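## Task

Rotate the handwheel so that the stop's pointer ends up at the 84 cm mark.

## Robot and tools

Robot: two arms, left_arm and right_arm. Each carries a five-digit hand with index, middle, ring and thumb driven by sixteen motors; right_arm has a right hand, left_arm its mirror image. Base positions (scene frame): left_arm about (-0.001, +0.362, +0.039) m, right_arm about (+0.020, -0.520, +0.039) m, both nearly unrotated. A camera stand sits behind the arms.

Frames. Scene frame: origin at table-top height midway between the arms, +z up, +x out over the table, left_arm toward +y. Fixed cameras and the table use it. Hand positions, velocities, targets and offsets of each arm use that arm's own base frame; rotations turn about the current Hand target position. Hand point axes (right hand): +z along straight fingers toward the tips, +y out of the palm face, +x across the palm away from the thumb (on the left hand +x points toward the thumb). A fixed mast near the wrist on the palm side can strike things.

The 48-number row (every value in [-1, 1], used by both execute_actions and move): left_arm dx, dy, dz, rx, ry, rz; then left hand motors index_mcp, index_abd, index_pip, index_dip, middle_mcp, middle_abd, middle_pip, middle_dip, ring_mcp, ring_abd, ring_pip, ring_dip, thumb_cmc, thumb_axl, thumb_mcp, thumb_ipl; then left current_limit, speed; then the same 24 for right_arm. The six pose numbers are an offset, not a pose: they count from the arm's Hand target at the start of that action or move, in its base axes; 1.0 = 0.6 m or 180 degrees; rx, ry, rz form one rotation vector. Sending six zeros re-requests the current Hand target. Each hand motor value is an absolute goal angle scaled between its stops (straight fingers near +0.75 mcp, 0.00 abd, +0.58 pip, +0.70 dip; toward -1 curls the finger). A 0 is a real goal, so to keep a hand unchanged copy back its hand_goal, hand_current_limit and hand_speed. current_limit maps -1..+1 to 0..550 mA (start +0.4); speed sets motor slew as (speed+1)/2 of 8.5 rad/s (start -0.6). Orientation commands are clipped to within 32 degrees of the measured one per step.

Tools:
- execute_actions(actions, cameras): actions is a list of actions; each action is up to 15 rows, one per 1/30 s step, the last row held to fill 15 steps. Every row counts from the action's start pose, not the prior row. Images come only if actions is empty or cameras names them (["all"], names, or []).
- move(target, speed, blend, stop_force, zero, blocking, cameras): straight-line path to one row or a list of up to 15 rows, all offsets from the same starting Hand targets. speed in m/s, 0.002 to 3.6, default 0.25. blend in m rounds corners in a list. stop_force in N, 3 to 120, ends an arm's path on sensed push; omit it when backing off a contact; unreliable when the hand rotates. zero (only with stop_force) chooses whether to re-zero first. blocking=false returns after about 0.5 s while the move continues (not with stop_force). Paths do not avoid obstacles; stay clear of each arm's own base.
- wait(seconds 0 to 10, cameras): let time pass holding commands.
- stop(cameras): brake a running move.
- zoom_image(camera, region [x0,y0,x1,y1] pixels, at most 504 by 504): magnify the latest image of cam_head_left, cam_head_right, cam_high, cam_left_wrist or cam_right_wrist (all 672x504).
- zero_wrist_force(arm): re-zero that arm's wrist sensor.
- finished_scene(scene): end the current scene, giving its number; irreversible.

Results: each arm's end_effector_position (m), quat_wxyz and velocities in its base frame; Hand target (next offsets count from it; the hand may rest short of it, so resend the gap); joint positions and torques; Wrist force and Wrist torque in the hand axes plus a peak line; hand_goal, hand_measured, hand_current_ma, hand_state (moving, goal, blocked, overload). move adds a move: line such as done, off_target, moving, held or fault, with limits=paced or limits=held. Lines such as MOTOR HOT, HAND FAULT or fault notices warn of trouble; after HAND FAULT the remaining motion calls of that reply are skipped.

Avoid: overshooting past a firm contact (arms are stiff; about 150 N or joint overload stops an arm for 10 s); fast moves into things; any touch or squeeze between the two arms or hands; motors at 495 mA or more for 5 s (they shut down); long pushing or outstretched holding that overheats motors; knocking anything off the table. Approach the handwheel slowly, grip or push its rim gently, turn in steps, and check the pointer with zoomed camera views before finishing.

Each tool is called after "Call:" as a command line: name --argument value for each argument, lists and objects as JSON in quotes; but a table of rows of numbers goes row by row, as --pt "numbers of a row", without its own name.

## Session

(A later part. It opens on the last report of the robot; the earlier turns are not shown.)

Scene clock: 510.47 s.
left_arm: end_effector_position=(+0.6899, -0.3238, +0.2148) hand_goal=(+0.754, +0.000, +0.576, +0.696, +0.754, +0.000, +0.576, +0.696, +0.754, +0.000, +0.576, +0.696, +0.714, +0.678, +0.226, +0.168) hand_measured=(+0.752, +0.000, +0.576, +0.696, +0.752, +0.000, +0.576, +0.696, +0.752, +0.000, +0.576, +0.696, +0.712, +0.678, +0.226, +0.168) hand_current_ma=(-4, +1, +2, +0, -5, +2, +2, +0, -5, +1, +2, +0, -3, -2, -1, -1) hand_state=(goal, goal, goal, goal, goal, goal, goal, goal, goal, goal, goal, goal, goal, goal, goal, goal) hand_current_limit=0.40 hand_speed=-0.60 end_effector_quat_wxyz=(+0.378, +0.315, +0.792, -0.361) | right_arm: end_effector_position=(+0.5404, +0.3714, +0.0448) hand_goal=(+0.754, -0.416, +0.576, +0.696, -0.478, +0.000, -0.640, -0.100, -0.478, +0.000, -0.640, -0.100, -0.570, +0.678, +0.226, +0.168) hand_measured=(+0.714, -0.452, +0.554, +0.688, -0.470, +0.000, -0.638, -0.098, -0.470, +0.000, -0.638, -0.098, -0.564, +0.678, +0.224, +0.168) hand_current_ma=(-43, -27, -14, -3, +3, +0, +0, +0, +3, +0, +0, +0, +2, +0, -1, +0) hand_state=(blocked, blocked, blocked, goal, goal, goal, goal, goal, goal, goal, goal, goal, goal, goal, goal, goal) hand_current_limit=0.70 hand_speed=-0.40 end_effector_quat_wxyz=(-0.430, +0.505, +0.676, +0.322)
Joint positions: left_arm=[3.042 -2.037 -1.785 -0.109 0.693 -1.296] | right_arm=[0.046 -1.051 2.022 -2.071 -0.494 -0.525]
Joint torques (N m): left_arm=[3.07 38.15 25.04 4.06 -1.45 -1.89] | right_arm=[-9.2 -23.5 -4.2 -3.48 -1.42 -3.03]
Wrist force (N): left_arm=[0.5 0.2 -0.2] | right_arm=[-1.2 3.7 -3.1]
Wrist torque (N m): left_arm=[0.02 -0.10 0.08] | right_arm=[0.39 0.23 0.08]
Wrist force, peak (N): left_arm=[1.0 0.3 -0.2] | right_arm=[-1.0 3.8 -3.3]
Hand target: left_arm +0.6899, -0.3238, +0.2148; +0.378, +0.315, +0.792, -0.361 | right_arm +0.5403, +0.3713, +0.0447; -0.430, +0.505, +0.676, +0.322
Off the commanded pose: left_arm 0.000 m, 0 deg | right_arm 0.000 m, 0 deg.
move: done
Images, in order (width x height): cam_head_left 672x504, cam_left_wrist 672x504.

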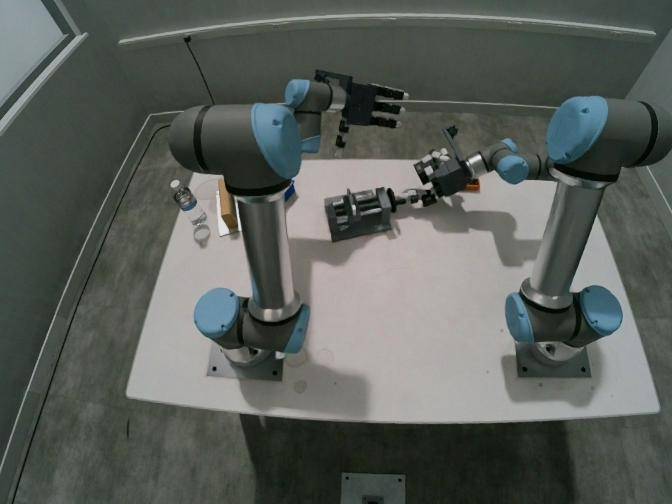

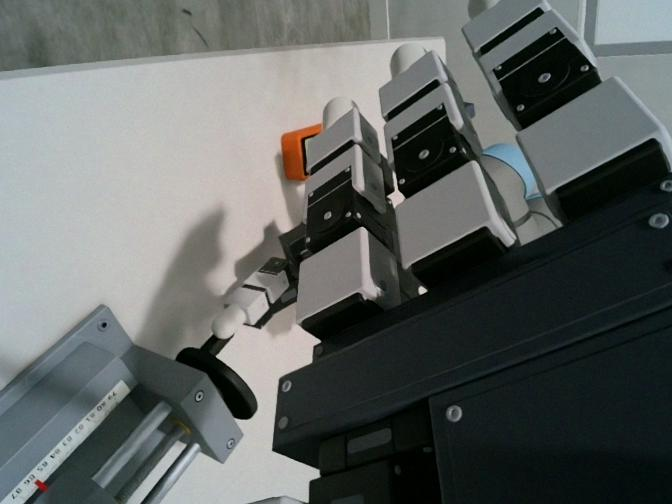

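Call:
move --pt "0 0 0 0 0 0 0.754 0 0.576 0.696 0.754 0 0.576 0.696 0.754 0 0.576 0.696 0.714 0.678 0.226 0.168 0.4 -0.6 0.0086 0.0025 -0.0095 0 0 0 0.754 -0.417 0.576 0.696 -0.479 0 -0.64 -0.1 -0.479 0 -0.64 -0.1 -0.571 0.678 0.226 0.168 0.7 -0.4" --pt "0 0 0 0 0 0 0.754 0 0.576 0.696 0.754 0 0.576 0.696 0.754 0 0.576 0.696 0.714 0.678 0.226 0.168 0.4 -0.6 -0.0165 -0.0048 -0.0122 0 0 0 0.754 -0.417 0.576 0.696 -0.479 0 -0.64 -0.1 -0.479 0 -0.64 -0.1 -0.571 0.678 0.226 0.168 0.7 -0.4" --pt "0 0 0 0 0 0 0.754 0 0.576 0.696 0.754 0 0.576 0.696 0.754 0 0.576 0.696 0.714 0.678 0.226 0.168 0.4 -0.6 -0.0355 -0.0103 -0.0132 0 0 0 0.754 -0.417 0.576 0.696 -0.479 0 -0.64 -0.1 -0.479 0 -0.64 -0.1 -0.571 0.678 0.226 0.168 0.7 -0.4" --pt "0 0 0 0 0 0 0.754 0 0.576 0.696 0.754 0 0.576 0.696 0.754 0 0.576 0.696 0.714 0.678 0.226 0.168 0.4 -0.6 -0.0436 -0.0126 -0.009 0 0 0 0.754 -0.417 0.576 0.696 -0.479 0 -0.64 -0.1 -0.479 0 -0.64 -0.1 -0.571 0.678 0.226 0.168 0.7 -0.4" --speed 0.06 --blend '[0.001,0.003,0.003,0]' --cameras '["cam_head_left","cam_left_wrist"]'

Call:
zoom_image --camera "cam_head_left" --region '[380, 160, 460, 220]'

Call:
zoom_image --camera "cam_left_wrist" --region '[170, 290, 310, 410]'

Call:
zoom_image --camera "cam_left_wrist" --region '[0, 424, 80, 504]'

Scene clock: 533.33 s.
left_arm: end_effector_position=(+0.6899, -0.3238, +0.2148) hand_goal=(+0.754, +0.000, +0.576, +0.696, +0.754, +0.000, +0.576, +0.696, +0.754, +0.000, +0.576, +0.696, +0.714, +0.678, +0.226, +0.168) hand_measured=(+0.752, +0.000, +0.576, +0.696, +0.752, +0.000, +0.576, +0.696, +0.752, +0.000, +0.576, +0.696, +0.712, +0.678, +0.226, +0.168) hand_current_ma=(-4, +1, +2, +0, -5, +2, +2, +0, -5, +1, +2, +0, -3, -2, -1, -1) hand_state=(goal, goal, goal, goal, goal, goal, goal, goal, goal, goal, goal, goal, goal, goal, goal, goal) hand_current_limit=0.40 hand_speed=-0.60 end_effector_quat_wxyz=(+0.378, +0.315, +0.792, -0.361) | right_arm: end_effector_position=(+0.5143, +0.3638, +0.0393) hand_goal=(+0.754, -0.416, +0.576, +0.696, -0.478, +0.000, -0.640, -0.100, -0.478, +0.000, -0.640, -0.100, -0.570, +0.678, +0.226, +0.168) hand_measured=(+0.704, -0.394, +0.548, +0.686, -0.470, +0.000, -0.638, -0.098, -0.470, +0.000, -0.638, -0.098, -0.564, +0.678, +0.224, +0.168) hand_current_ma=(-65, +12, -22, -4, +3, +0, +0, +0, +3, +0, +0, +0, +2, +0, -1, +0) hand_state=(blocked, blocked, blocked, goal, goal, goal, goal, goal, goal, goal, goal, goal, goal, goal, goal, goal) hand_current_limit=0.70 hand_speed=-0.40 end_effector_quat_wxyz=(-0.430, +0.505, +0.676, +0.322)
Joint positions: left_arm=[3.042 -2.037 -1.785 -0.109 0.693 -1.296] | right_arm=[0.033 -1.082 2.101 -2.098 -0.5 -0.549]
Joint torques (N m): left_arm=[3.68 38.15 25.08 3.98 -1.28 -1.79] | right_arm=[-9.19 -40.16 -3.07 1.21 -0.85 -3.19]
Wrist force (N): left_arm=[0.5 0.2 -0.4] | right_arm=[-3.3 4.1 -1.5]
Wrist torque (N m): left_arm=[0.03 -0.11 0.08] | right_arm=[0.25 -0.01 -0.07]
Wrist force, peak (N): left_arm=[0.8 0.3 -0.5] | right_arm=[-2.7 4.6 -3.1]
Hand target: left_arm +0.6899, -0.3238, +0.2148; +0.378, +0.315, +0.792, -0.361 | right_arm +0.5142, +0.3638, +0.0393; -0.430, +0.505, +0.676, +0.322
Off the commanded pose: left_arm 0.000 m, 0 deg | right_arm 0.000 m, 0 deg.
move: done; blend cut to 0.0028 m at target 3
Images, in order (width x height): cam_head_left 672x504, cam_left_wrist 672x504.

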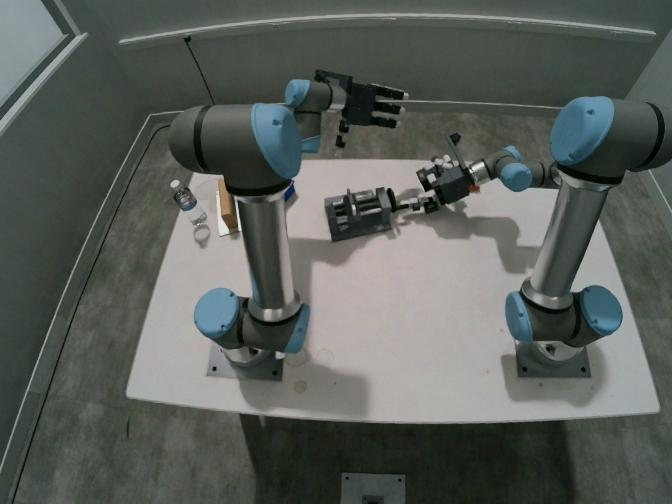

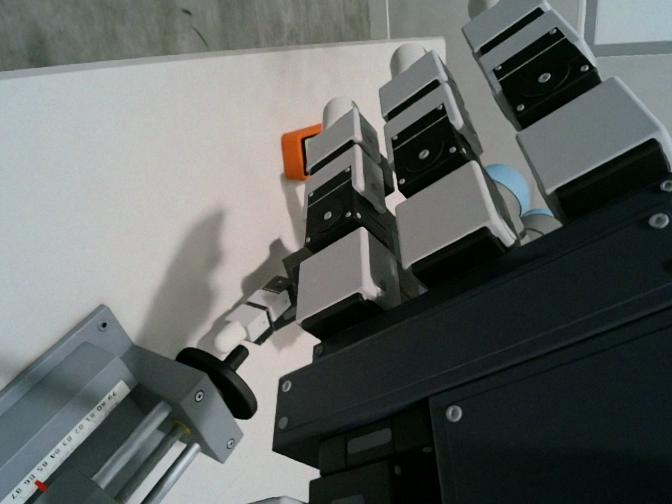

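Scaled by 6.300 from the camera's 672x504 image, which has a finer 960x720 frame.

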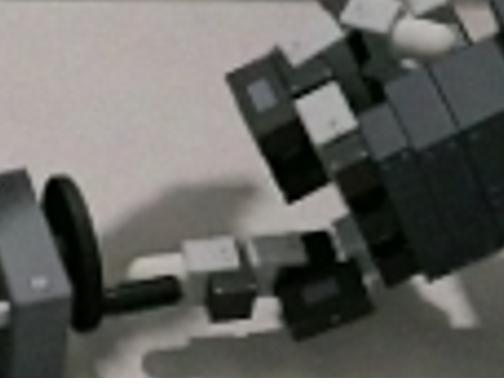

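Scaled by 3.600 from the camera's 672x504 image, which has a finer 960x720 frame.

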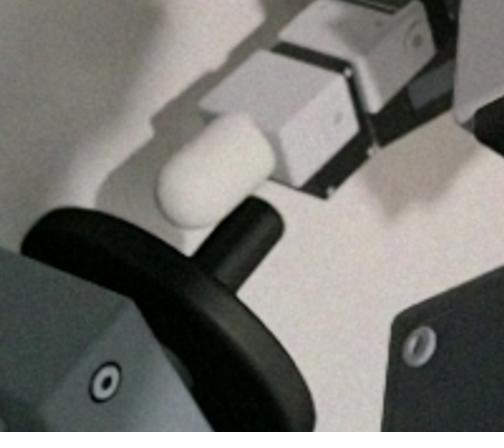

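Scaled by 6.300 from the camera's 672x504 image, which has a finer 960x720 frame.

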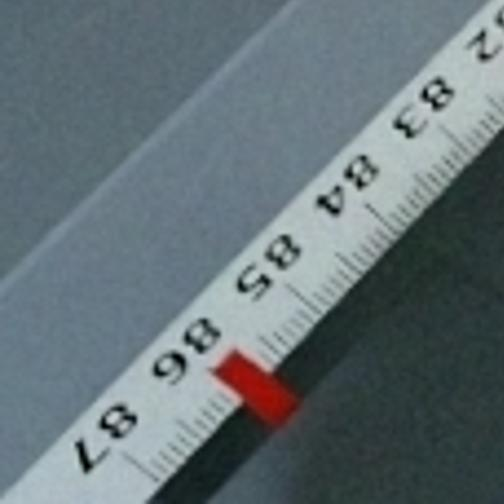

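Call:
move --pt "0 0 0 0 0 0 0.754 0 0.576 0.696 0.754 0 0.576 0.696 0.754 0 0.576 0.696 0.714 0.678 0.226 0.168 0.4 -0.6 0.0356 0.0103 0.0195 0 0 0 0.754 -0.417 0.576 0.696 -0.479 0 -0.64 -0.1 -0.479 0 -0.64 -0.1 -0.571 0.678 0.226 0.168 0.7 -0.4" --pt "0 0 0 0 0 0 0.754 0 0.576 0.696 0.754 0 0.576 0.696 0.754 0 0.576 0.696 0.714 0.678 0.226 0.168 0.4 -0.6 0.0227 0.0066 0.0445 0 0 0 0.754 -0.417 0.576 0.696 -0.479 0 -0.64 -0.1 -0.479 0 -0.64 -0.1 -0.571 0.678 0.226 0.168 0.7 -0.4" --pt "0 0 0 0 0 0 0.754 0 0.576 0.696 0.754 0 0.576 0.696 0.754 0 0.576 0.696 0.714 0.678 0.226 0.168 0.4 -0.6 -0.0253 -0.0073 0.0395 0 0 0 0.754 -0.417 0.576 0.696 -0.479 0 -0.64 -0.1 -0.479 0 -0.64 -0.1 -0.571 0.678 0.226 0.168 0.7 -0.4" --pt "0 0 0 0 0 0 0.754 0 0.576 0.696 0.754 0 0.576 0.696 0.754 0 0.576 0.696 0.714 0.678 0.226 0.168 0.4 -0.6 -0.0301 -0.0087 0.0212 0 0 0 0.754 -0.417 0.576 0.696 -0.479 0 -0.64 -0.1 -0.479 0 -0.64 -0.1 -0.571 0.678 0.226 0.168 0.7 -0.4" --pt "0 0 0 0 0 0 0.754 0 0.576 0.696 0.754 0 0.576 0.696 0.754 0 0.576 0.696 0.714 0.678 0.226 0.168 0.4 -0.6 -0.0221 -0.0064 0.0062 0 0 0 0.754 -0.417 0.576 0.696 -0.479 0 -0.64 -0.1 -0.479 0 -0.64 -0.1 -0.571 0.678 0.226 0.168 0.7 -0.4" --pt "0 0 0 0 0 0 0.754 0 0.576 0.696 0.754 0 0.576 0.696 0.754 0 0.576 0.696 0.714 0.678 0.226 0.168 0.4 -0.6 -0.0064 -0.0018 -0.0015 0 0 0 0.754 -0.417 0.576 0.696 -0.479 0 -0.64 -0.1 -0.479 0 -0.64 -0.1 -0.571 0.678 0.226 0.168 0.7 -0.4" --pt "0 0 0 0 0 0 0.754 0 0.576 0.696 0.754 0 0.576 0.696 0.754 0 0.576 0.696 0.714 0.678 0.226 0.168 0.4 -0.6 0.0197 0.0057 -0.0042 0 0 0 0.754 -0.417 0.576 0.696 -0.479 0 -0.64 -0.1 -0.479 0 -0.64 -0.1 -0.571 0.678 0.226 0.168 0.7 -0.4" --pt "0 0 0 0 0 0 0.754 0 0.576 0.696 0.754 0 0.576 0.696 0.754 0 0.576 0.696 0.714 0.678 0.226 0.168 0.4 -0.6 0.0397 0.0115 -0.0048 0 0 0 0.754 -0.417 0.576 0.696 -0.479 0 -0.64 -0.1 -0.479 0 -0.64 -0.1 -0.571 0.678 0.226 0.168 0.7 -0.4" --pt "0 0 0 0 0 0 0.754 0 0.576 0.696 0.754 0 0.576 0.696 0.754 0 0.576 0.696 0.714 0.678 0.226 0.168 0.4 -0.6 0.0484 0.014 0 0 0 0 0.754 -0.417 0.576 0.696 -0.479 0 -0.64 -0.1 -0.479 0 -0.64 -0.1 -0.571 0.678 0.226 0.168 0.7 -0.4" --speed '[0.12,0.12,0.12,0.12,0.1,0.06,0.06,0.06,0.06]' --blend '[0.003,0.005,0.005,0.003,0.003,0.002,0.003,0.003,0]' --cameras '["cam_head_left","cam_left_wrist"]'

Call:
zoom_image --camera "cam_head_left" --region '[380, 160, 460, 220]'

Call:
zoom_image --camera "cam_left_wrist" --region '[170, 290, 310, 410]'

Scene clock: 595.20 s.
left_arm: end_effector_position=(+0.6899, -0.3238, +0.2148) hand_goal=(+0.754, +0.000, +0.576, +0.696, +0.754, +0.000, +0.576, +0.696, +0.754, +0.000, +0.576, +0.696, +0.714, +0.678, +0.226, +0.168) hand_measured=(+0.752, +0.000, +0.576, +0.696, +0.752, +0.000, +0.576, +0.696, +0.752, +0.000, +0.576, +0.696, +0.712, +0.678, +0.226, +0.168) hand_current_ma=(-4, +1, +2, +0, -5, +2, +2, +0, -5, +1, +2, +0, -3, -2, -1, -1) hand_state=(goal, goal, goal, goal, goal, goal, goal, goal, goal, goal, goal, goal, goal, goal, goal, goal) hand_current_limit=0.40 hand_speed=-0.60 end_effector_quat_wxyz=(+0.378, +0.315, +0.792, -0.361) | right_arm: end_effector_position=(+0.5431, +0.3721, +0.0393) hand_goal=(+0.754, -0.416, +0.576, +0.696, -0.478, +0.000, -0.640, -0.100, -0.478, +0.000, -0.640, -0.100, -0.570, +0.678, +0.226, +0.168) hand_measured=(+0.802, -0.390, +0.604, +0.710, -0.470, +0.000, -0.638, -0.098, -0.470, +0.000, -0.638, -0.098, -0.564, +0.678, +0.224, +0.168) hand_current_ma=(+60, +16, +23, +6, +3, +0, +0, +0, +3, +0, +0, +0, +2, +0, -1, +0) hand_state=(blocked, blocked, blocked, goal, goal, goal, goal, goal, goal, goal, goal, goal, goal, goal, goal, goal) hand_current_limit=0.70 hand_speed=-0.40 end_effector_quat_wxyz=(-0.430, +0.505, +0.676, +0.322)
Joint positions: left_arm=[3.042 -2.037 -1.785 -0.109 0.693 -1.296] | right_arm=[0.047 -1.035 2.016 -2.084 -0.494 -0.523]
Joint torques (N m): left_arm=[5.37 39.27 24.5 3.61 -0.75 -1.67] | right_arm=[10.09 -26.46 -25.82 -0.08 4.48 2.56]
Wrist force (N): left_arm=[0.5 0.3 -0.4] | right_arm=[-3.1 -1.8 -0.1]
Wrist torque (N m): left_arm=[0.06 -0.11 0.06] | right_arm=[0.46 0.09 -0.34]
Wrist force, peak (N): left_arm=[0.7 0.6 -0.6] | right_arm=[-3.5 4.7 -1.7]
Hand target: left_arm +0.6899, -0.3238, +0.2148; +0.378, +0.315, +0.792, -0.361 | right_arm +0.5432, +0.3722, +0.0393; -0.430, +0.505, +0.676, +0.322
Off the commanded pose: left_arm 0.000 m, 0 deg | right_arm 0.000 m, 0 deg.
move: done
Images, in order (width x height): cam_head_left 672x504, cam_left_wrist 672x504.

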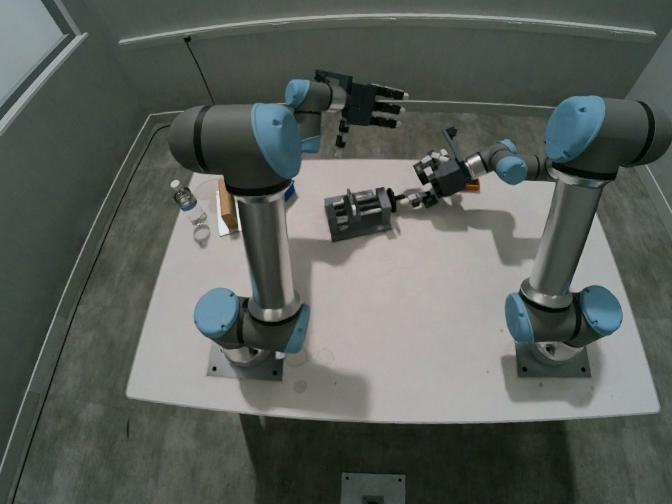

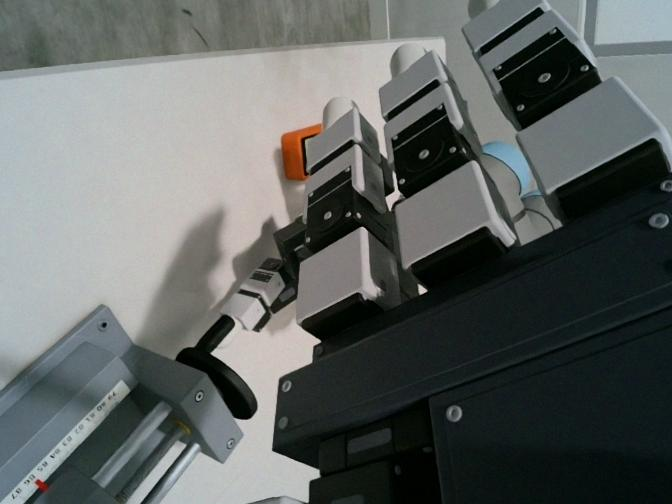

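Scaled by 6.300 from the camera's 672x504 image, which has a finer 960x720 frame.

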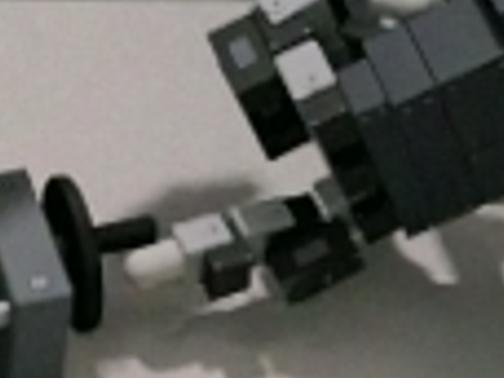

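Scaled by 3.600 from the camera's 672x504 image, which has a finer 960x720 frame.

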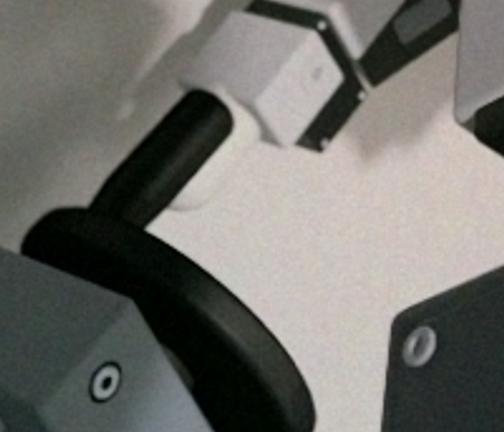

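Call:
move --pt "0 0 0 0 0 0 0.754 0 0.576 0.696 0.754 0 0.576 0.696 0.754 0 0.576 0.696 0.714 0.678 0.226 0.168 0.4 -0.6 -0.0064 -0.0018 -0.0133 0 0 0 0.754 -0.417 0.576 0.696 -0.479 0 -0.64 -0.1 -0.479 0 -0.64 -0.1 -0.571 0.678 0.226 0.168 0.7 -0.4" --pt "0 0 0 0 0 0 0.754 0 0.576 0.696 0.754 0 0.576 0.696 0.754 0 0.576 0.696 0.714 0.678 0.226 0.168 0.4 -0.6 0.0016 0.0005 0 0 0 0 0.754 -0.417 0.576 0.696 -0.479 0 -0.64 -0.1 -0.479 0 -0.64 -0.1 -0.571 0.678 0.226 0.168 0.7 -0.4" --pt "0 0 0 0 0 0 0.754 0 0.576 0.696 0.754 0 0.576 0.696 0.754 0 0.576 0.696 0.714 0.678 0.226 0.168 0.4 -0.6 0.0152 0.0044 0.0137 0 0 0 0.754 -0.417 0.576 0.696 -0.479 0 -0.64 -0.1 -0.479 0 -0.64 -0.1 -0.571 0.678 0.226 0.168 0.7 -0.4" --pt "0 0 0 0 0 0 0.754 0 0.576 0.696 0.754 0 0.576 0.696 0.754 0 0.576 0.696 0.714 0.678 0.226 0.168 0.4 -0.6 0.0221 0.0064 0.0268 0 0 0 0.754 -0.417 0.576 0.696 -0.479 0 -0.64 -0.1 -0.479 0 -0.64 -0.1 -0.571 0.678 0.226 0.168 0.7 -0.4" --pt "0 0 0 0 0 0 0.754 0 0.576 0.696 0.754 0 0.576 0.696 0.754 0 0.576 0.696 0.714 0.678 0.226 0.168 0.4 -0.6 0.0243 0.007 0.0443 0 0 0 0.754 -0.417 0.576 0.696 -0.479 0 -0.64 -0.1 -0.479 0 -0.64 -0.1 -0.571 0.678 0.226 0.168 0.7 -0.4" --pt "0 0 0 0 0 0 0.754 0 0.576 0.696 0.754 0 0.576 0.696 0.754 0 0.576 0.696 0.714 0.678 0.226 0.168 0.4 -0.6 0.0167 0.0048 0.068 0 0 0 0.754 -0.417 0.576 0.696 -0.479 0 -0.64 -0.1 -0.479 0 -0.64 -0.1 -0.571 0.678 0.226 0.168 0.7 -0.4" --pt "0 0 0 0 0 0 0.754 0 0.576 0.696 0.754 0 0.576 0.696 0.754 0 0.576 0.696 0.714 0.678 0.226 0.168 0.4 -0.6 0.0035 0.001 0.0825 0 0 0 0.754 -0.417 0.576 0.696 -0.479 0 -0.64 -0.1 -0.479 0 -0.64 -0.1 -0.571 0.678 0.226 0.168 0.7 -0.4" --pt "0 0 0 0 0 0 0.754 0 0.576 0.696 0.754 0 0.576 0.696 0.754 0 0.576 0.696 0.714 0.678 0.226 0.168 0.4 -0.6 -0.0122 -0.0035 0.0903 0 0 0 0.754 -0.417 0.576 0.696 -0.479 0 -0.64 -0.1 -0.479 0 -0.64 -0.1 -0.571 0.678 0.226 0.168 0.7 -0.4" --pt "0 0 0 0 0 0 0.754 0 0.576 0.696 0.754 0 0.576 0.696 0.754 0 0.576 0.696 0.714 0.678 0.226 0.168 0.4 -0.6 -0.0282 -0.0081 0.092 0 0 0 0.754 -0.417 0.576 0.696 -0.479 0 -0.64 -0.1 -0.479 0 -0.64 -0.1 -0.571 0.678 0.226 0.168 0.7 -0.4" --pt "0 0 0 0 0 0 0.754 0 0.576 0.696 0.754 0 0.576 0.696 0.754 0 0.576 0.696 0.714 0.678 0.226 0.168 0.4 -0.6 -0.0413 -0.0119 0.0883 0 0 0 0.754 -0.417 0.576 0.696 -0.479 0 -0.64 -0.1 -0.479 0 -0.64 -0.1 -0.571 0.678 0.226 0.168 0.7 -0.4" --pt "0 0 0 0 0 0 0.754 0 0.576 0.696 0.754 0 0.576 0.696 0.754 0 0.576 0.696 0.714 0.678 0.226 0.168 0.4 -0.6 -0.0347 -0.01 0.1017 0 0 0 0.754 -0.417 0.576 0.696 -0.479 0 -0.64 -0.1 -0.479 0 -0.64 -0.1 -0.571 0.678 0.226 0.168 0.7 -0.4" --pt "0 0 0 0 0 0 0.754 0 0.576 0.696 0.754 0 0.576 0.696 0.754 0 0.576 0.696 0.714 0.678 0.226 0.168 0.4 -0.6 -0.0468 -0.0135 0.0935 0 0 0 0.754 -0.417 0.576 0.696 -0.479 0 -0.64 -0.1 -0.479 0 -0.64 -0.1 -0.571 0.678 0.226 0.168 0.7 -0.4" --pt "0 0 0 0 0 0 0.754 0 0.576 0.696 0.754 0 0.576 0.696 0.754 0 0.576 0.696 0.714 0.678 0.226 0.168 0.4 -0.6 -0.042 -0.0121 0.1018 0 0 0 0.754 -0.417 0.576 0.696 -0.479 0 -0.64 -0.1 -0.479 0 -0.64 -0.1 -0.571 0.678 0.226 0.168 0.7 -0.4" --pt "0 0 0 0 0 0 0.754 0 0.576 0.696 0.754 0 0.576 0.696 0.754 0 0.576 0.696 0.714 0.678 0.226 0.168 0.4 -0.6 -0.0556 -0.016 0.0915 0 0 0 0.754 -0.417 0.576 0.696 -0.479 0 -0.64 -0.1 -0.479 0 -0.64 -0.1 -0.571 0.678 0.226 0.168 0.7 -0.4" --pt "0 0 0 0 0 0 0.754 0 0.576 0.696 0.754 0 0.576 0.696 0.754 0 0.576 0.696 0.714 0.678 0.226 0.168 0.4 -0.6 -0.0645 -0.0186 0.0767 0 0 0 0.754 -0.417 0.576 0.696 -0.479 0 -0.64 -0.1 -0.479 0 -0.64 -0.1 -0.571 0.678 0.226 0.168 0.7 -0.4" --speed 0.06 --blend '[0.001,0.002,0.003,0.003,0.004,0.004,0.004,0.004,0.004,0.001,0.001,0.001,0.001,0.002,0]' --cameras '["cam_head_left","cam_left_wrist"]'

Call:
zoom_image --camera "cam_head_left" --region '[380, 160, 460, 220]'

Call:
zoom_image --camera "cam_left_wrist" --region '[170, 290, 310, 410]'

Scene clock: 632.73 s.
left_arm: end_effector_position=(+0.6899, -0.3238, +0.2148) hand_goal=(+0.754, +0.000, +0.576, +0.696, +0.754, +0.000, +0.576, +0.696, +0.754, +0.000, +0.576, +0.696, +0.714, +0.678, +0.226, +0.168) hand_measured=(+0.752, +0.000, +0.576, +0.696, +0.752, +0.000, +0.576, +0.696, +0.752, +0.000, +0.576, +0.696, +0.712, +0.678, +0.226, +0.168) hand_current_ma=(-4, +1, +2, +0, -5, +2, +2, +0, -5, +1, +2, +0, -3, -2, -1, -1) hand_state=(goal, goal, goal, goal, goal, goal, goal, goal, goal, goal, goal, goal, goal, goal, goal, goal) hand_current_limit=0.40 hand_speed=-0.60 end_effector_quat_wxyz=(+0.378, +0.315, +0.792, -0.361) | right_arm: end_effector_position=(+0.5046, +0.3610, +0.0854) hand_goal=(+0.754, -0.416, +0.576, +0.696, -0.478, +0.000, -0.640, -0.100, -0.478, +0.000, -0.640, -0.100, -0.570, +0.678, +0.226, +0.168) hand_measured=(+0.700, -0.434, +0.546, +0.684, -0.470, +0.000, -0.638, -0.098, -0.470, +0.000, -0.638, -0.098, -0.564, +0.678, +0.224, +0.168) hand_current_ma=(-77, -8, -26, -5, +3, +0, +0, +0, +3, +0, +0, +0, +2, +0, -1, +0) hand_state=(blocked, goal, blocked, goal, goal, goal, goal, goal, goal, goal, goal, goal, goal, goal, goal, goal) hand_current_limit=0.70 hand_speed=-0.40 end_effector_quat_wxyz=(-0.430, +0.505, +0.676, +0.322)
Joint positions: left_arm=[3.042 -2.037 -1.785 -0.109 0.693 -1.296] | right_arm=[0.028 -1.203 2.107 -1.976 -0.503 -0.558]
Joint torques (N m): left_arm=[6.79 40.16 23.95 3.5 -0.31 -1.66] | right_arm=[-8.42 -19.69 -4.6 -3.97 -1.36 -3.17]
Wrist force (N): left_arm=[0.5 -0.1 -0.5] | right_arm=[-1.0 3.6 -3.3]
Wrist torque (N m): left_arm=[0.00 -0.11 0.08] | right_arm=[0.41 0.24 0.08]
Wrist force, peak (N): left_arm=[0.7 0.3 -0.8] | right_arm=[-3.7 4.8 -2.9]
Hand target: left_arm +0.6899, -0.3238, +0.2148; +0.378, +0.315, +0.792, -0.361 | right_arm +0.5045, +0.3610, +0.0853; -0.430, +0.505, +0.676, +0.322
Off the commanded pose: left_arm 0.000 m, 0 deg | right_arm 0.000 m, 0 deg.
move: done
Images, in order (width x height): cam_head_left 672x504, cam_left_wrist 672x504.

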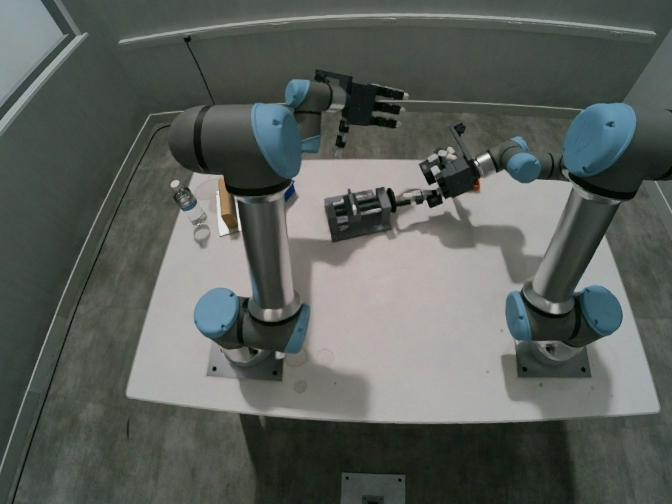

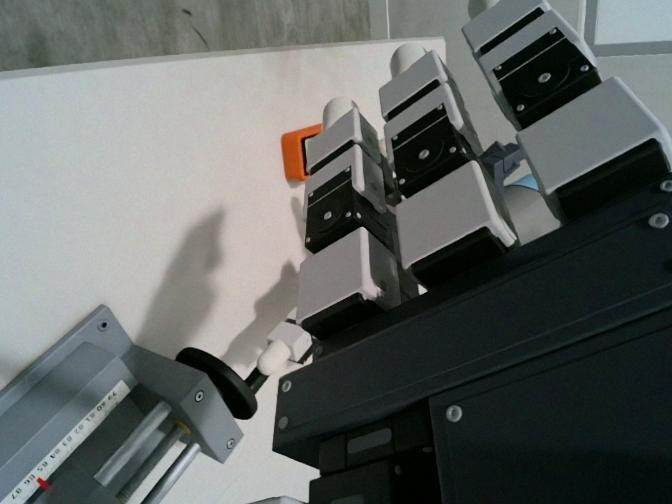

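Scaled by 6.300 from the camera's 672x504 image, which has a finer 960x720 frame.

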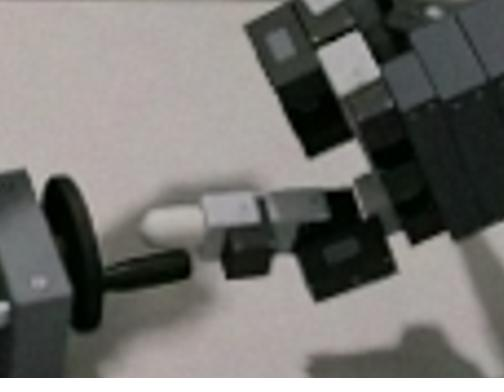

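Scaled by 3.600 from the camera's 672x504 image, which has a finer 960x720 frame.

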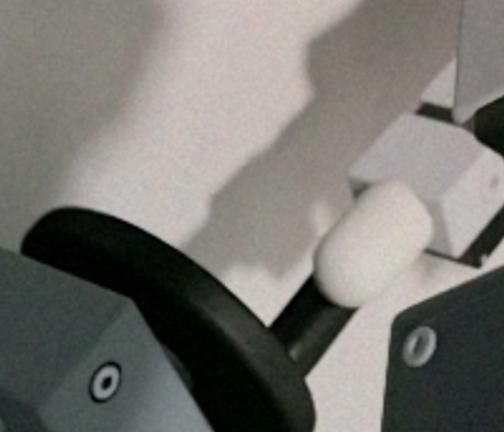

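Call:
move --pt "0 0 0 0 0 0 0.754 0 0.576 0.696 0.754 0 0.576 0.696 0.754 0 0.576 0.696 0.714 0.678 0.226 0.168 0.4 -0.6 -0.0067 -0.0019 -0.0128 0 0 0 0.754 -0.417 0.576 0.696 -0.479 0 -0.64 -0.1 -0.479 0 -0.64 -0.1 -0.571 0.678 0.226 0.168 0.7 -0.4" --pt "0 0 0 0 0 0 0.754 0 0.576 0.696 0.754 0 0.576 0.696 0.754 0 0.576 0.696 0.714 0.678 0.226 0.168 0.4 -0.6 -0.0093 -0.0027 -0.0242 0 0 0 0.754 -0.417 0.576 0.696 -0.479 0 -0.64 -0.1 -0.479 0 -0.64 -0.1 -0.571 0.678 0.226 0.168 0.7 -0.4" --pt "0 0 0 0 0 0 0.754 0 0.576 0.696 0.754 0 0.576 0.696 0.754 0 0.576 0.696 0.714 0.678 0.226 0.168 0.4 -0.6 -0.0101 -0.0029 -0.0393 0 0 0 0.754 -0.417 0.576 0.696 -0.479 0 -0.64 -0.1 -0.479 0 -0.64 -0.1 -0.571 0.678 0.226 0.168 0.7 -0.4" --pt "0 0 0 0 0 0 0.754 0 0.576 0.696 0.754 0 0.576 0.696 0.754 0 0.576 0.696 0.714 0.678 0.226 0.168 0.4 -0.6 -0.0048 -0.0014 -0.0208 0 0 0 0.754 -0.417 0.576 0.696 -0.479 0 -0.64 -0.1 -0.479 0 -0.64 -0.1 -0.571 0.678 0.226 0.168 0.7 -0.4" --pt "0 0 0 0 0 0 0.754 0 0.576 0.696 0.754 0 0.576 0.696 0.754 0 0.576 0.696 0.714 0.678 0.226 0.168 0.4 -0.6 0.0014 0.0004 -0.0368 0 0 0 0.754 -0.417 0.576 0.696 -0.479 0 -0.64 -0.1 -0.479 0 -0.64 -0.1 -0.571 0.678 0.226 0.168 0.7 -0.4" --pt "0 0 0 0 0 0 0.754 0 0.576 0.696 0.754 0 0.576 0.696 0.754 0 0.576 0.696 0.714 0.678 0.226 0.168 0.4 -0.6 0.0019 0.0006 -0.0518 0 0 0 0.754 -0.417 0.576 0.696 -0.479 0 -0.64 -0.1 -0.479 0 -0.64 -0.1 -0.571 0.678 0.226 0.168 0.7 -0.4" --pt "0 0 0 0 0 0 0.754 0 0.576 0.696 0.754 0 0.576 0.696 0.754 0 0.576 0.696 0.714 0.678 0.226 0.168 0.4 -0.6 0.0085 0.0024 -0.0652 0 0 0 0.754 -0.417 0.576 0.696 -0.479 0 -0.64 -0.1 -0.479 0 -0.64 -0.1 -0.571 0.678 0.226 0.168 0.7 -0.4" --pt "0 0 0 0 0 0 0.754 0 0.576 0.696 0.754 0 0.576 0.696 0.754 0 0.576 0.696 0.714 0.678 0.226 0.168 0.4 -0.6 0.02 0.0058 -0.0748 0 0 0 0.754 -0.417 0.576 0.696 -0.479 0 -0.64 -0.1 -0.479 0 -0.64 -0.1 -0.571 0.678 0.226 0.168 0.7 -0.4" --pt "0 0 0 0 0 0 0.754 0 0.576 0.696 0.754 0 0.576 0.696 0.754 0 0.576 0.696 0.714 0.678 0.226 0.168 0.4 -0.6 0.0098 0.0028 -0.0782 0 0 0 0.754 -0.417 0.576 0.696 -0.479 0 -0.64 -0.1 -0.479 0 -0.64 -0.1 -0.571 0.678 0.226 0.168 0.7 -0.4" --pt "0 0 0 0 0 0 0.754 0 0.576 0.696 0.754 0 0.576 0.696 0.754 0 0.576 0.696 0.714 0.678 0.226 0.168 0.4 -0.6 0.0359 0.0104 -0.0808 0 0 0 0.754 -0.417 0.576 0.696 -0.479 0 -0.64 -0.1 -0.479 0 -0.64 -0.1 -0.571 0.678 0.226 0.168 0.7 -0.4" --pt "0 0 0 0 0 0 0.754 0 0.576 0.696 0.754 0 0.576 0.696 0.754 0 0.576 0.696 0.714 0.678 0.226 0.168 0.4 -0.6 0.0559 0.0161 -0.0815 0 0 0 0.754 -0.417 0.576 0.696 -0.479 0 -0.64 -0.1 -0.479 0 -0.64 -0.1 -0.571 0.678 0.226 0.168 0.7 -0.4" --pt "0 0 0 0 0 0 0.754 0 0.576 0.696 0.754 0 0.576 0.696 0.754 0 0.576 0.696 0.714 0.678 0.226 0.168 0.4 -0.6 0.0645 0.0186 -0.0767 0 0 0 0.754 -0.417 0.576 0.696 -0.479 0 -0.64 -0.1 -0.479 0 -0.64 -0.1 -0.571 0.678 0.226 0.168 0.7 -0.4" --speed 0.06 --blend '[0.003,0.003,0.001,0.001,0.003,0.003,0.003,0.001,0.001,0.003,0.003,0]' --cameras '["cam_head_left","cam_left_wrist"]'

Call:
zoom_image --camera "cam_head_left" --region '[380, 160, 460, 220]'

Call:
zoom_image --camera "cam_left_wrist" --region '[170, 290, 310, 410]'

Call:
zoom_image --camera "cam_left_wrist" --region '[0, 424, 80, 504]'

Scene clock: 670.67 s.
left_arm: end_effector_position=(+0.6899, -0.3238, +0.2148) hand_goal=(+0.754, +0.000, +0.576, +0.696, +0.754, +0.000, +0.576, +0.696, +0.754, +0.000, +0.576, +0.696, +0.714, +0.678, +0.226, +0.168) hand_measured=(+0.752, +0.000, +0.576, +0.696, +0.752, +0.000, +0.576, +0.696, +0.752, +0.000, +0.576, +0.696, +0.712, +0.678, +0.226, +0.168) hand_current_ma=(-4, +1, +2, +0, -5, +2, +2, +0, -5, +1, +2, +0, -3, -2, -1, -1) hand_state=(goal, goal, goal, goal, goal, goal, goal, goal, goal, goal, goal, goal, goal, goal, goal, goal) hand_current_limit=0.40 hand_speed=-0.60 end_effector_quat_wxyz=(+0.378, +0.315, +0.792, -0.361) | right_arm: end_effector_position=(+0.5431, +0.3721, +0.0393) hand_goal=(+0.754, -0.416, +0.576, +0.696, -0.478, +0.000, -0.640, -0.100, -0.478, +0.000, -0.640, -0.100, -0.570, +0.678, +0.226, +0.168) hand_measured=(+0.802, -0.390, +0.604, +0.708, -0.470, +0.000, -0.638, -0.098, -0.470, +0.000, -0.638, -0.098, -0.564, +0.678, +0.224, +0.168) hand_current_ma=(+59, +15, +22, +5, +3, +0, +0, +0, +3, +0, +0, +0, +2, +0, -1, +0) hand_state=(blocked, blocked, blocked, goal, goal, goal, goal, goal, goal, goal, goal, goal, goal, goal, goal, goal) hand_current_limit=0.70 hand_speed=-0.40 end_effector_quat_wxyz=(-0.430, +0.505, +0.676, +0.322)
Joint positions: left_arm=[3.042 -2.037 -1.785 -0.109 0.693 -1.296] | right_arm=[0.047 -1.035 2.016 -2.084 -0.494 -0.523]
Joint torques (N m): left_arm=[6.63 39.93 23.32 3.22 0.03 -1.75] | right_arm=[10.59 -27.48 -28.47 0.43 4.51 2.59]
Wrist force (N): left_arm=[0.5 -0.1 -0.5] | right_arm=[-3.0 -1.9 -0.7]
Wrist torque (N m): left_arm=[0.00 -0.10 0.08] | right_arm=[0.51 0.06 -0.33]
Wrist force, peak (N): left_arm=[0.8 0.3 -0.7] | right_arm=[-0.2 3.8 -4.1]
Hand target: left_arm +0.6899, -0.3238, +0.2148; +0.378, +0.315, +0.792, -0.361 | right_arm +0.5432, +0.3722, +0.0393; -0.430, +0.505, +0.676, +0.322
Off the commanded pose: left_arm 0.000 m, 0 deg | right_arm 0.000 m, 0 deg.
move: done
Images, in order (width x height): cam_head_left 672x504, cam_left_wrist 672x504.

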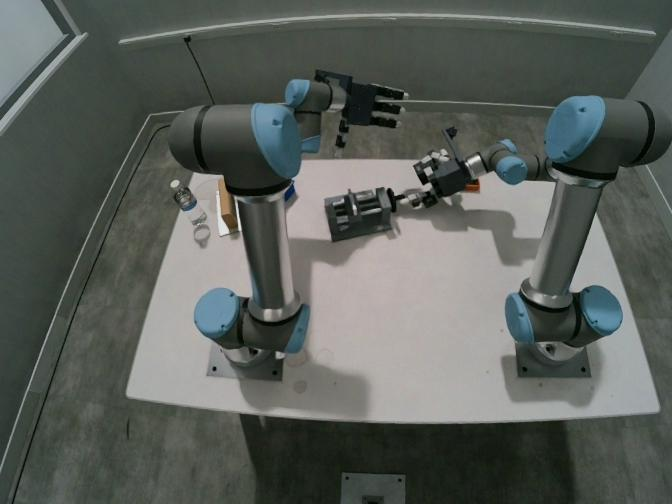

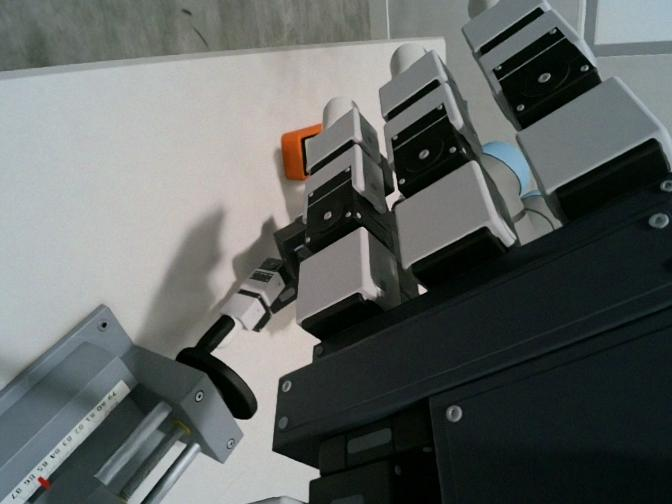

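Scaled by 6.300 from the camera's 672x504 image, which has a finer 960x720 frame.

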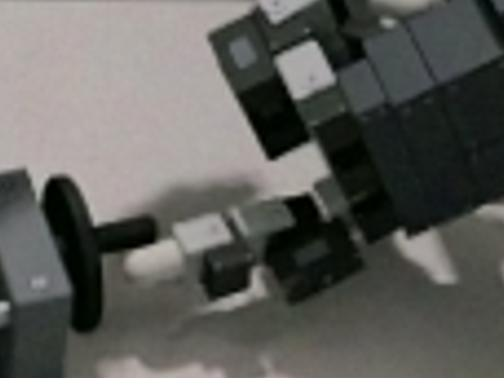

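Scaled by 3.600 from the camera's 672x504 image, which has a finer 960x720 frame.

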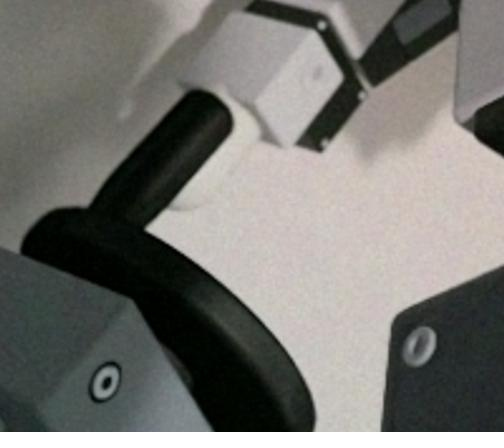

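Scaled by 6.300 from the camera's 672x504 image, which has a finer 960x720 frame.

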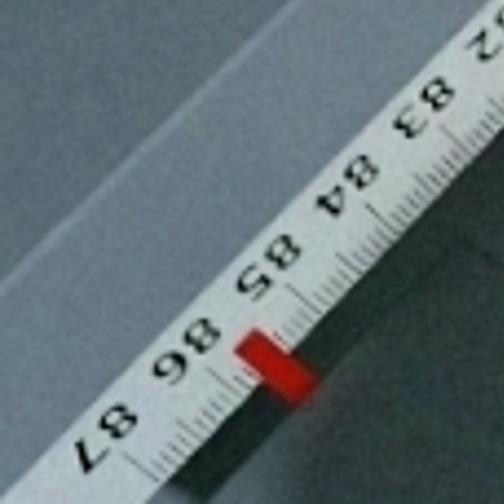

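Call:
move --pt "0 0 0 0 0 0 0.754 0 0.576 0.696 0.754 0 0.576 0.696 0.754 0 0.576 0.696 0.714 0.678 0.226 0.168 0.4 -0.6 -0.0064 -0.0018 -0.0133 0 0 0 0.754 -0.417 0.576 0.696 -0.479 0 -0.64 -0.1 -0.479 0 -0.64 -0.1 -0.571 0.678 0.226 0.168 0.7 -0.4" --pt "0 0 0 0 0 0 0.754 0 0.576 0.696 0.754 0 0.576 0.696 0.754 0 0.576 0.696 0.714 0.678 0.226 0.168 0.4 -0.6 0.0016 0.0005 0 0 0 0 0.754 -0.417 0.576 0.696 -0.479 0 -0.64 -0.1 -0.479 0 -0.64 -0.1 -0.571 0.678 0.226 0.168 0.7 -0.4" --pt "0 0 0 0 0 0 0.754 0 0.576 0.696 0.754 0 0.576 0.696 0.754 0 0.576 0.696 0.714 0.678 0.226 0.168 0.4 -0.6 0.0152 0.0044 0.0137 0 0 0 0.754 -0.417 0.576 0.696 -0.479 0 -0.64 -0.1 -0.479 0 -0.64 -0.1 -0.571 0.678 0.226 0.168 0.7 -0.4" --pt "0 0 0 0 0 0 0.754 0 0.576 0.696 0.754 0 0.576 0.696 0.754 0 0.576 0.696 0.714 0.678 0.226 0.168 0.4 -0.6 0.0243 0.007 0.0443 0 0 0 0.754 -0.417 0.576 0.696 -0.479 0 -0.64 -0.1 -0.479 0 -0.64 -0.1 -0.571 0.678 0.226 0.168 0.7 -0.4" --pt "0 0 0 0 0 0 0.754 0 0.576 0.696 0.754 0 0.576 0.696 0.754 0 0.576 0.696 0.714 0.678 0.226 0.168 0.4 -0.6 0.0176 0.0051 0.0687 0 0 0 0.754 -0.417 0.576 0.696 -0.479 0 -0.64 -0.1 -0.479 0 -0.64 -0.1 -0.571 0.678 0.226 0.168 0.7 -0.4" --pt "0 0 0 0 0 0 0.754 0 0.576 0.696 0.754 0 0.576 0.696 0.754 0 0.576 0.696 0.714 0.678 0.226 0.168 0.4 -0.6 -0.0112 -0.0032 0.0912 0 0 0 0.754 -0.417 0.576 0.696 -0.479 0 -0.64 -0.1 -0.479 0 -0.64 -0.1 -0.571 0.678 0.226 0.168 0.7 -0.4" --pt "0 0 0 0 0 0 0.754 0 0.576 0.696 0.754 0 0.576 0.696 0.754 0 0.576 0.696 0.714 0.678 0.226 0.168 0.4 -0.6 -0.0413 -0.0119 0.0892 0 0 0 0.754 -0.417 0.576 0.696 -0.479 0 -0.64 -0.1 -0.479 0 -0.64 -0.1 -0.571 0.678 0.226 0.168 0.7 -0.4" --pt "0 0 0 0 0 0 0.754 0 0.576 0.696 0.754 0 0.576 0.696 0.754 0 0.576 0.696 0.714 0.678 0.226 0.168 0.4 -0.6 -0.0347 -0.01 0.1017 0 0 0 0.754 -0.417 0.576 0.696 -0.479 0 -0.64 -0.1 -0.479 0 -0.64 -0.1 -0.571 0.678 0.226 0.168 0.7 -0.4" --pt "0 0 0 0 0 0 0.754 0 0.576 0.696 0.754 0 0.576 0.696 0.754 0 0.576 0.696 0.714 0.678 0.226 0.168 0.4 -0.6 -0.056 -0.0162 0.092 0 0 0 0.754 -0.417 0.576 0.696 -0.479 0 -0.64 -0.1 -0.479 0 -0.64 -0.1 -0.571 0.678 0.226 0.168 0.7 -0.4" --pt "0 0 0 0 0 0 0.754 0 0.576 0.696 0.754 0 0.576 0.696 0.754 0 0.576 0.696 0.714 0.678 0.226 0.168 0.4 -0.6 -0.0645 -0.0186 0.0767 0 0 0 0.754 -0.417 0.576 0.696 -0.479 0 -0.64 -0.1 -0.479 0 -0.64 -0.1 -0.571 0.678 0.226 0.168 0.7 -0.4" --speed 0.07 --blend '[0.001,0.002,0.003,0.004,0.004,0.004,0.001,0.001,0.002,0]' --cameras '["cam_head_left"]'

Call:
zoom_image --camera "cam_head_left" --region '[380, 160, 460, 220]'

Call:
move --pt "0 0 0 0 0 0 0.754 0 0.576 0.696 0.754 0 0.576 0.696 0.754 0 0.576 0.696 0.714 0.678 0.226 0.168 0.4 -0.6 -0.0067 -0.0019 -0.0128 0 0 0 0.754 -0.417 0.576 0.696 -0.479 0 -0.64 -0.1 -0.479 0 -0.64 -0.1 -0.571 0.678 0.226 0.168 0.7 -0.4" --pt "0 0 0 0 0 0 0.754 0 0.576 0.696 0.754 0 0.576 0.696 0.754 0 0.576 0.696 0.714 0.678 0.226 0.168 0.4 -0.6 -0.0101 -0.0029 -0.0393 0 0 0 0.754 -0.417 0.576 0.696 -0.479 0 -0.64 -0.1 -0.479 0 -0.64 -0.1 -0.571 0.678 0.226 0.168 0.7 -0.4" --pt "0 0 0 0 0 0 0.754 0 0.576 0.696 0.754 0 0.576 0.696 0.754 0 0.576 0.696 0.714 0.678 0.226 0.168 0.4 -0.6 -0.0048 -0.0014 -0.0208 0 0 0 0.754 -0.417 0.576 0.696 -0.479 0 -0.64 -0.1 -0.479 0 -0.64 -0.1 -0.571 0.678 0.226 0.168 0.7 -0.4" --pt "0 0 0 0 0 0 0.754 0 0.576 0.696 0.754 0 0.576 0.696 0.754 0 0.576 0.696 0.714 0.678 0.226 0.168 0.4 -0.6 0.0014 0.0004 -0.0368 0 0 0 0.754 -0.417 0.576 0.696 -0.479 0 -0.64 -0.1 -0.479 0 -0.64 -0.1 -0.571 0.678 0.226 0.168 0.7 -0.4" --pt "0 0 0 0 0 0 0.754 0 0.576 0.696 0.754 0 0.576 0.696 0.754 0 0.576 0.696 0.714 0.678 0.226 0.168 0.4 -0.6 0.0019 0.0006 -0.0518 0 0 0 0.754 -0.417 0.576 0.696 -0.479 0 -0.64 -0.1 -0.479 0 -0.64 -0.1 -0.571 0.678 0.226 0.168 0.7 -0.4" --pt "0 0 0 0 0 0 0.754 0 0.576 0.696 0.754 0 0.576 0.696 0.754 0 0.576 0.696 0.714 0.678 0.226 0.168 0.4 -0.6 0.0085 0.0024 -0.0652 0 0 0 0.754 -0.417 0.576 0.696 -0.479 0 -0.64 -0.1 -0.479 0 -0.64 -0.1 -0.571 0.678 0.226 0.168 0.7 -0.4" --pt "0 0 0 0 0 0 0.754 0 0.576 0.696 0.754 0 0.576 0.696 0.754 0 0.576 0.696 0.714 0.678 0.226 0.168 0.4 -0.6 0.02 0.0058 -0.0748 0 0 0 0.754 -0.417 0.576 0.696 -0.479 0 -0.64 -0.1 -0.479 0 -0.64 -0.1 -0.571 0.678 0.226 0.168 0.7 -0.4" --pt "0 0 0 0 0 0 0.754 0 0.576 0.696 0.754 0 0.576 0.696 0.754 0 0.576 0.696 0.714 0.678 0.226 0.168 0.4 -0.6 0.0098 0.0028 -0.0782 0 0 0 0.754 -0.417 0.576 0.696 -0.479 0 -0.64 -0.1 -0.479 0 -0.64 -0.1 -0.571 0.678 0.226 0.168 0.7 -0.4" --pt "0 0 0 0 0 0 0.754 0 0.576 0.696 0.754 0 0.576 0.696 0.754 0 0.576 0.696 0.714 0.678 0.226 0.168 0.4 -0.6 0.0559 0.0161 -0.0818 0 0 0 0.754 -0.417 0.576 0.696 -0.479 0 -0.64 -0.1 -0.479 0 -0.64 -0.1 -0.571 0.678 0.226 0.168 0.7 -0.4" --pt "0 0 0 0 0 0 0.754 0 0.576 0.696 0.754 0 0.576 0.696 0.754 0 0.576 0.696 0.714 0.678 0.226 0.168 0.4 -0.6 0.0645 0.0186 -0.0767 0 0 0 0.754 -0.417 0.576 0.696 -0.479 0 -0.64 -0.1 -0.479 0 -0.64 -0.1 -0.571 0.678 0.226 0.168 0.7 -0.4" --speed 0.07 --blend '[0.003,0.001,0.001,0.003,0.003,0.003,0.001,0.001,0.003,0]' --cameras '["cam_head_left","cam_left_wrist"]'

Call:
zoom_image --camera "cam_head_left" --region '[380, 160, 460, 220]'

Call:
zoom_image --camera "cam_left_wrist" --region '[0, 424, 80, 504]'

Scene clock: 758.87 s.
left_arm: end_effector_position=(+0.6899, -0.3238, +0.2148) hand_goal=(+0.754, +0.000, +0.576, +0.696, +0.754, +0.000, +0.576, +0.696, +0.754, +0.000, +0.576, +0.696, +0.714, +0.678, +0.226, +0.168) hand_measured=(+0.752, +0.000, +0.576, +0.696, +0.752, +0.000, +0.576, +0.696, +0.752, +0.000, +0.576, +0.696, +0.712, +0.678, +0.226, +0.168) hand_current_ma=(-4, +1, +2, +0, -5, +2, +2, +0, -5, +1, +2, +0, -3, -2, -1, -1) hand_state=(goal, goal, goal, goal, goal, goal, goal, goal, goal, goal, goal, goal, goal, goal, goal, goal) hand_current_limit=0.40 hand_speed=-0.60 end_effector_quat_wxyz=(+0.378, +0.315, +0.792, -0.361) | right_arm: end_effector_position=(+0.5046, +0.3610, +0.0855) hand_goal=(+0.754, -0.416, +0.576, +0.696, -0.478, +0.000, -0.640, -0.100, -0.478, +0.000, -0.640, -0.100, -0.570, +0.678, +0.226, +0.168) hand_measured=(+0.700, -0.434, +0.544, +0.684, -0.470, +0.000, -0.638, -0.098, -0.470, +0.000, -0.638, -0.098, -0.564, +0.678, +0.224, +0.168) hand_current_ma=(-77, -7, -26, -5, +3, +0, +0, +0, +3, +0, +0, +0, +2, +0, -1, +0) hand_state=(blocked, goal, blocked, goal, goal, goal, goal, goal, goal, goal, goal, goal, goal, goal, goal, goal) hand_current_limit=0.70 hand_speed=-0.40 end_effector_quat_wxyz=(-0.430, +0.505, +0.676, +0.322)
Joint positions: left_arm=[3.042 -2.037 -1.785 -0.109 0.693 -1.296] | right_arm=[0.028 -1.203 2.107 -1.976 -0.503 -0.558]
Joint torques (N m): left_arm=[6.54 41.01 21.31 2.86 0.82 -1.95] | right_arm=[-9.05 -19.96 -3.82 -4.04 -1.51 -3.18]
Wrist force (N): left_arm=[0.3 0.1 -0.6] | right_arm=[-1.2 3.7 -3.0]
Wrist torque (N m): left_arm=[0.04 -0.09 0.06] | right_arm=[0.37 0.25 0.06]
Wrist force, peak (N): left_arm=[0.6 0.2 -0.9] | right_arm=[-4.2 4.2 -2.6]
Hand target: left_arm +0.6899, -0.3238, +0.2148; +0.378, +0.315, +0.792, -0.361 | right_arm +0.5045, +0.3610, +0.0853; -0.430, +0.505, +0.676, +0.322
Off the commanded pose: left_arm 0.000 m, 0 deg | right_arm 0.000 m, 0 deg.
move: done
Images, in order (width x height): cam_head_left 672x504.

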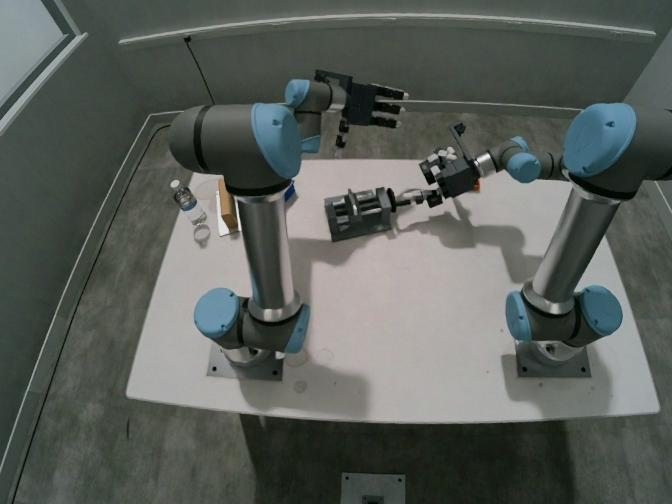

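Scaled by 6.300 from the camera's 672x504 image, which has a finer 960x720 frame.

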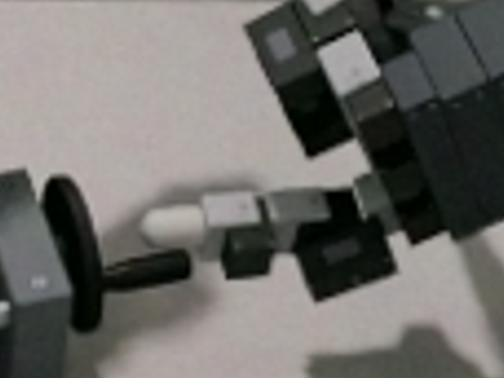

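Scene clock: 761.13 s.
left_arm: end_effector_position=(+0.6899, -0.3238, +0.2148) hand_goal=(+0.754, +0.000, +0.576, +0.696, +0.754, +0.000, +0.576, +0.696, +0.754, +0.000, +0.576, +0.696, +0.714, +0.678, +0.226, +0.168) hand_measured=(+0.752, +0.000, +0.576, +0.696, +0.752, +0.000, +0.576, +0.696, +0.752, +0.000, +0.576, +0.696, +0.712, +0.678, +0.226, +0.168) hand_current_ma=(-4, +1, +2, +0, -5, +2, +2, +0, -5, +1, +2, +0, -3, -2, -1, -1) hand_state=(goal, goal, goal, goal, goal, goal, goal, goal, goal, goal, goal, goal, goal, goal, goal, goal) hand_current_limit=0.40 hand_speed=-0.60 end_effector_quat_wxyz=(+0.378, +0.315, +0.792, -0.361) | right_arm: end_effector_position=(+0.5431, +0.3721, +0.0393) hand_goal=(+0.754, -0.416, +0.576, +0.696, -0.478, +0.000, -0.640, -0.100, -0.478, +0.000, -0.640, -0.100, -0.570, +0.678, +0.226, +0.168) hand_measured=(+0.802, -0.390, +0.604, +0.708, -0.470, +0.000, -0.638, -0.098, -0.470, +0.000, -0.638, -0.098, -0.564, +0.678, +0.224, +0.168) hand_current_ma=(+61, +15, +23, +6, +3, +0, +0, +0, +3, +0, +0, +0, +2, +0, -1, +0) hand_state=(blocked, blocked, blocked, goal, goal, goal, goal, goal, goal, goal, goal, goal, goal, goal, goal, goal) hand_current_limit=0.70 hand_speed=-0.40 end_effector_quat_wxyz=(-0.430, +0.505, +0.676, +0.322)
Joint positions: left_arm=[3.042 -2.037 -1.785 -0.109 0.693 -1.296] | right_arm=[0.047 -1.035 2.016 -2.084 -0.494 -0.523]
Joint torques (N m): left_arm=[6.62 41.15 21.8 2.75 0.8 -1.93] | right_arm=[10.63 -26.43 -28.4 0.25 4.5 2.25]
Wrist force (N): left_arm=[0.6 0.3 -0.3] | right_arm=[-3.2 -1.8 -0.3]
Wrist torque (N m): left_arm=[0.03 -0.12 0.08] | right_arm=[0.47 0.06 -0.35]
Wrist force, peak (N): left_arm=[0.8 0.0 -0.7] | right_arm=[0.9 1.4 -6.0]
Hand target: left_arm +0.6899, -0.3238, +0.2148; +0.378, +0.315, +0.792, -0.361 | right_arm +0.5432, +0.3722, +0.0393; -0.430, +0.505, +0.676, +0.322
Off the commanded pose: left_arm 0.000 m, 0 deg | right_arm 0.000 m, 0 deg.
move: done
Images, in order (width x height): cam_head_left 672x504, cam_left_wrist 672x504.

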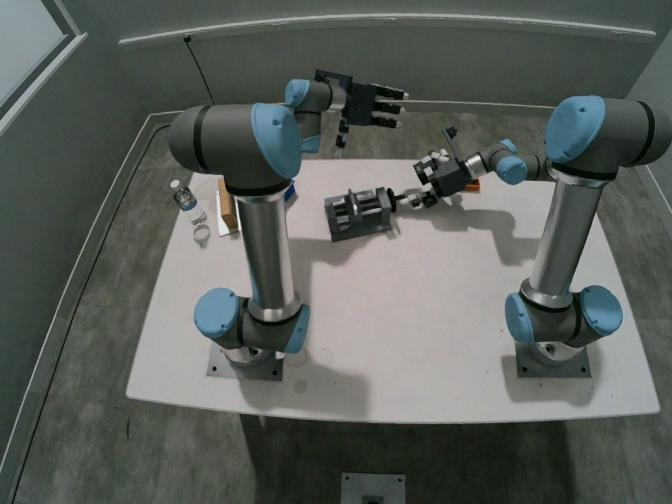

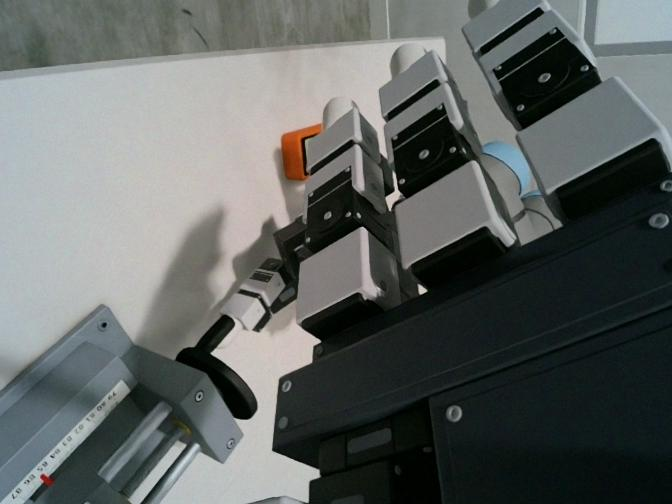

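Scaled by 6.300 from the camera's 672x504 image, which has a finer 960x720 frame.

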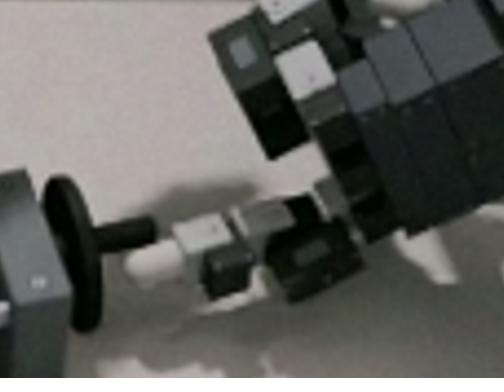

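Scaled by 6.300 from the camera's 672x504 image, which has a finer 960x720 frame.

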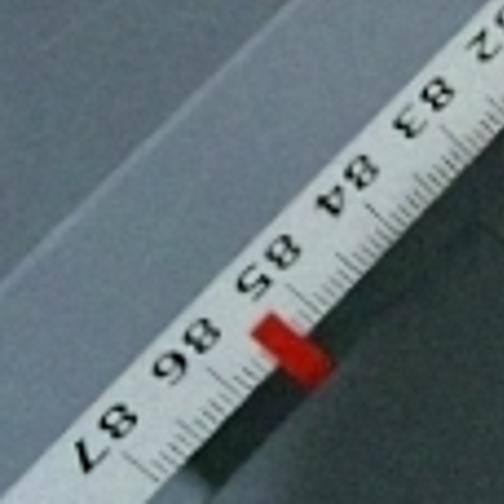

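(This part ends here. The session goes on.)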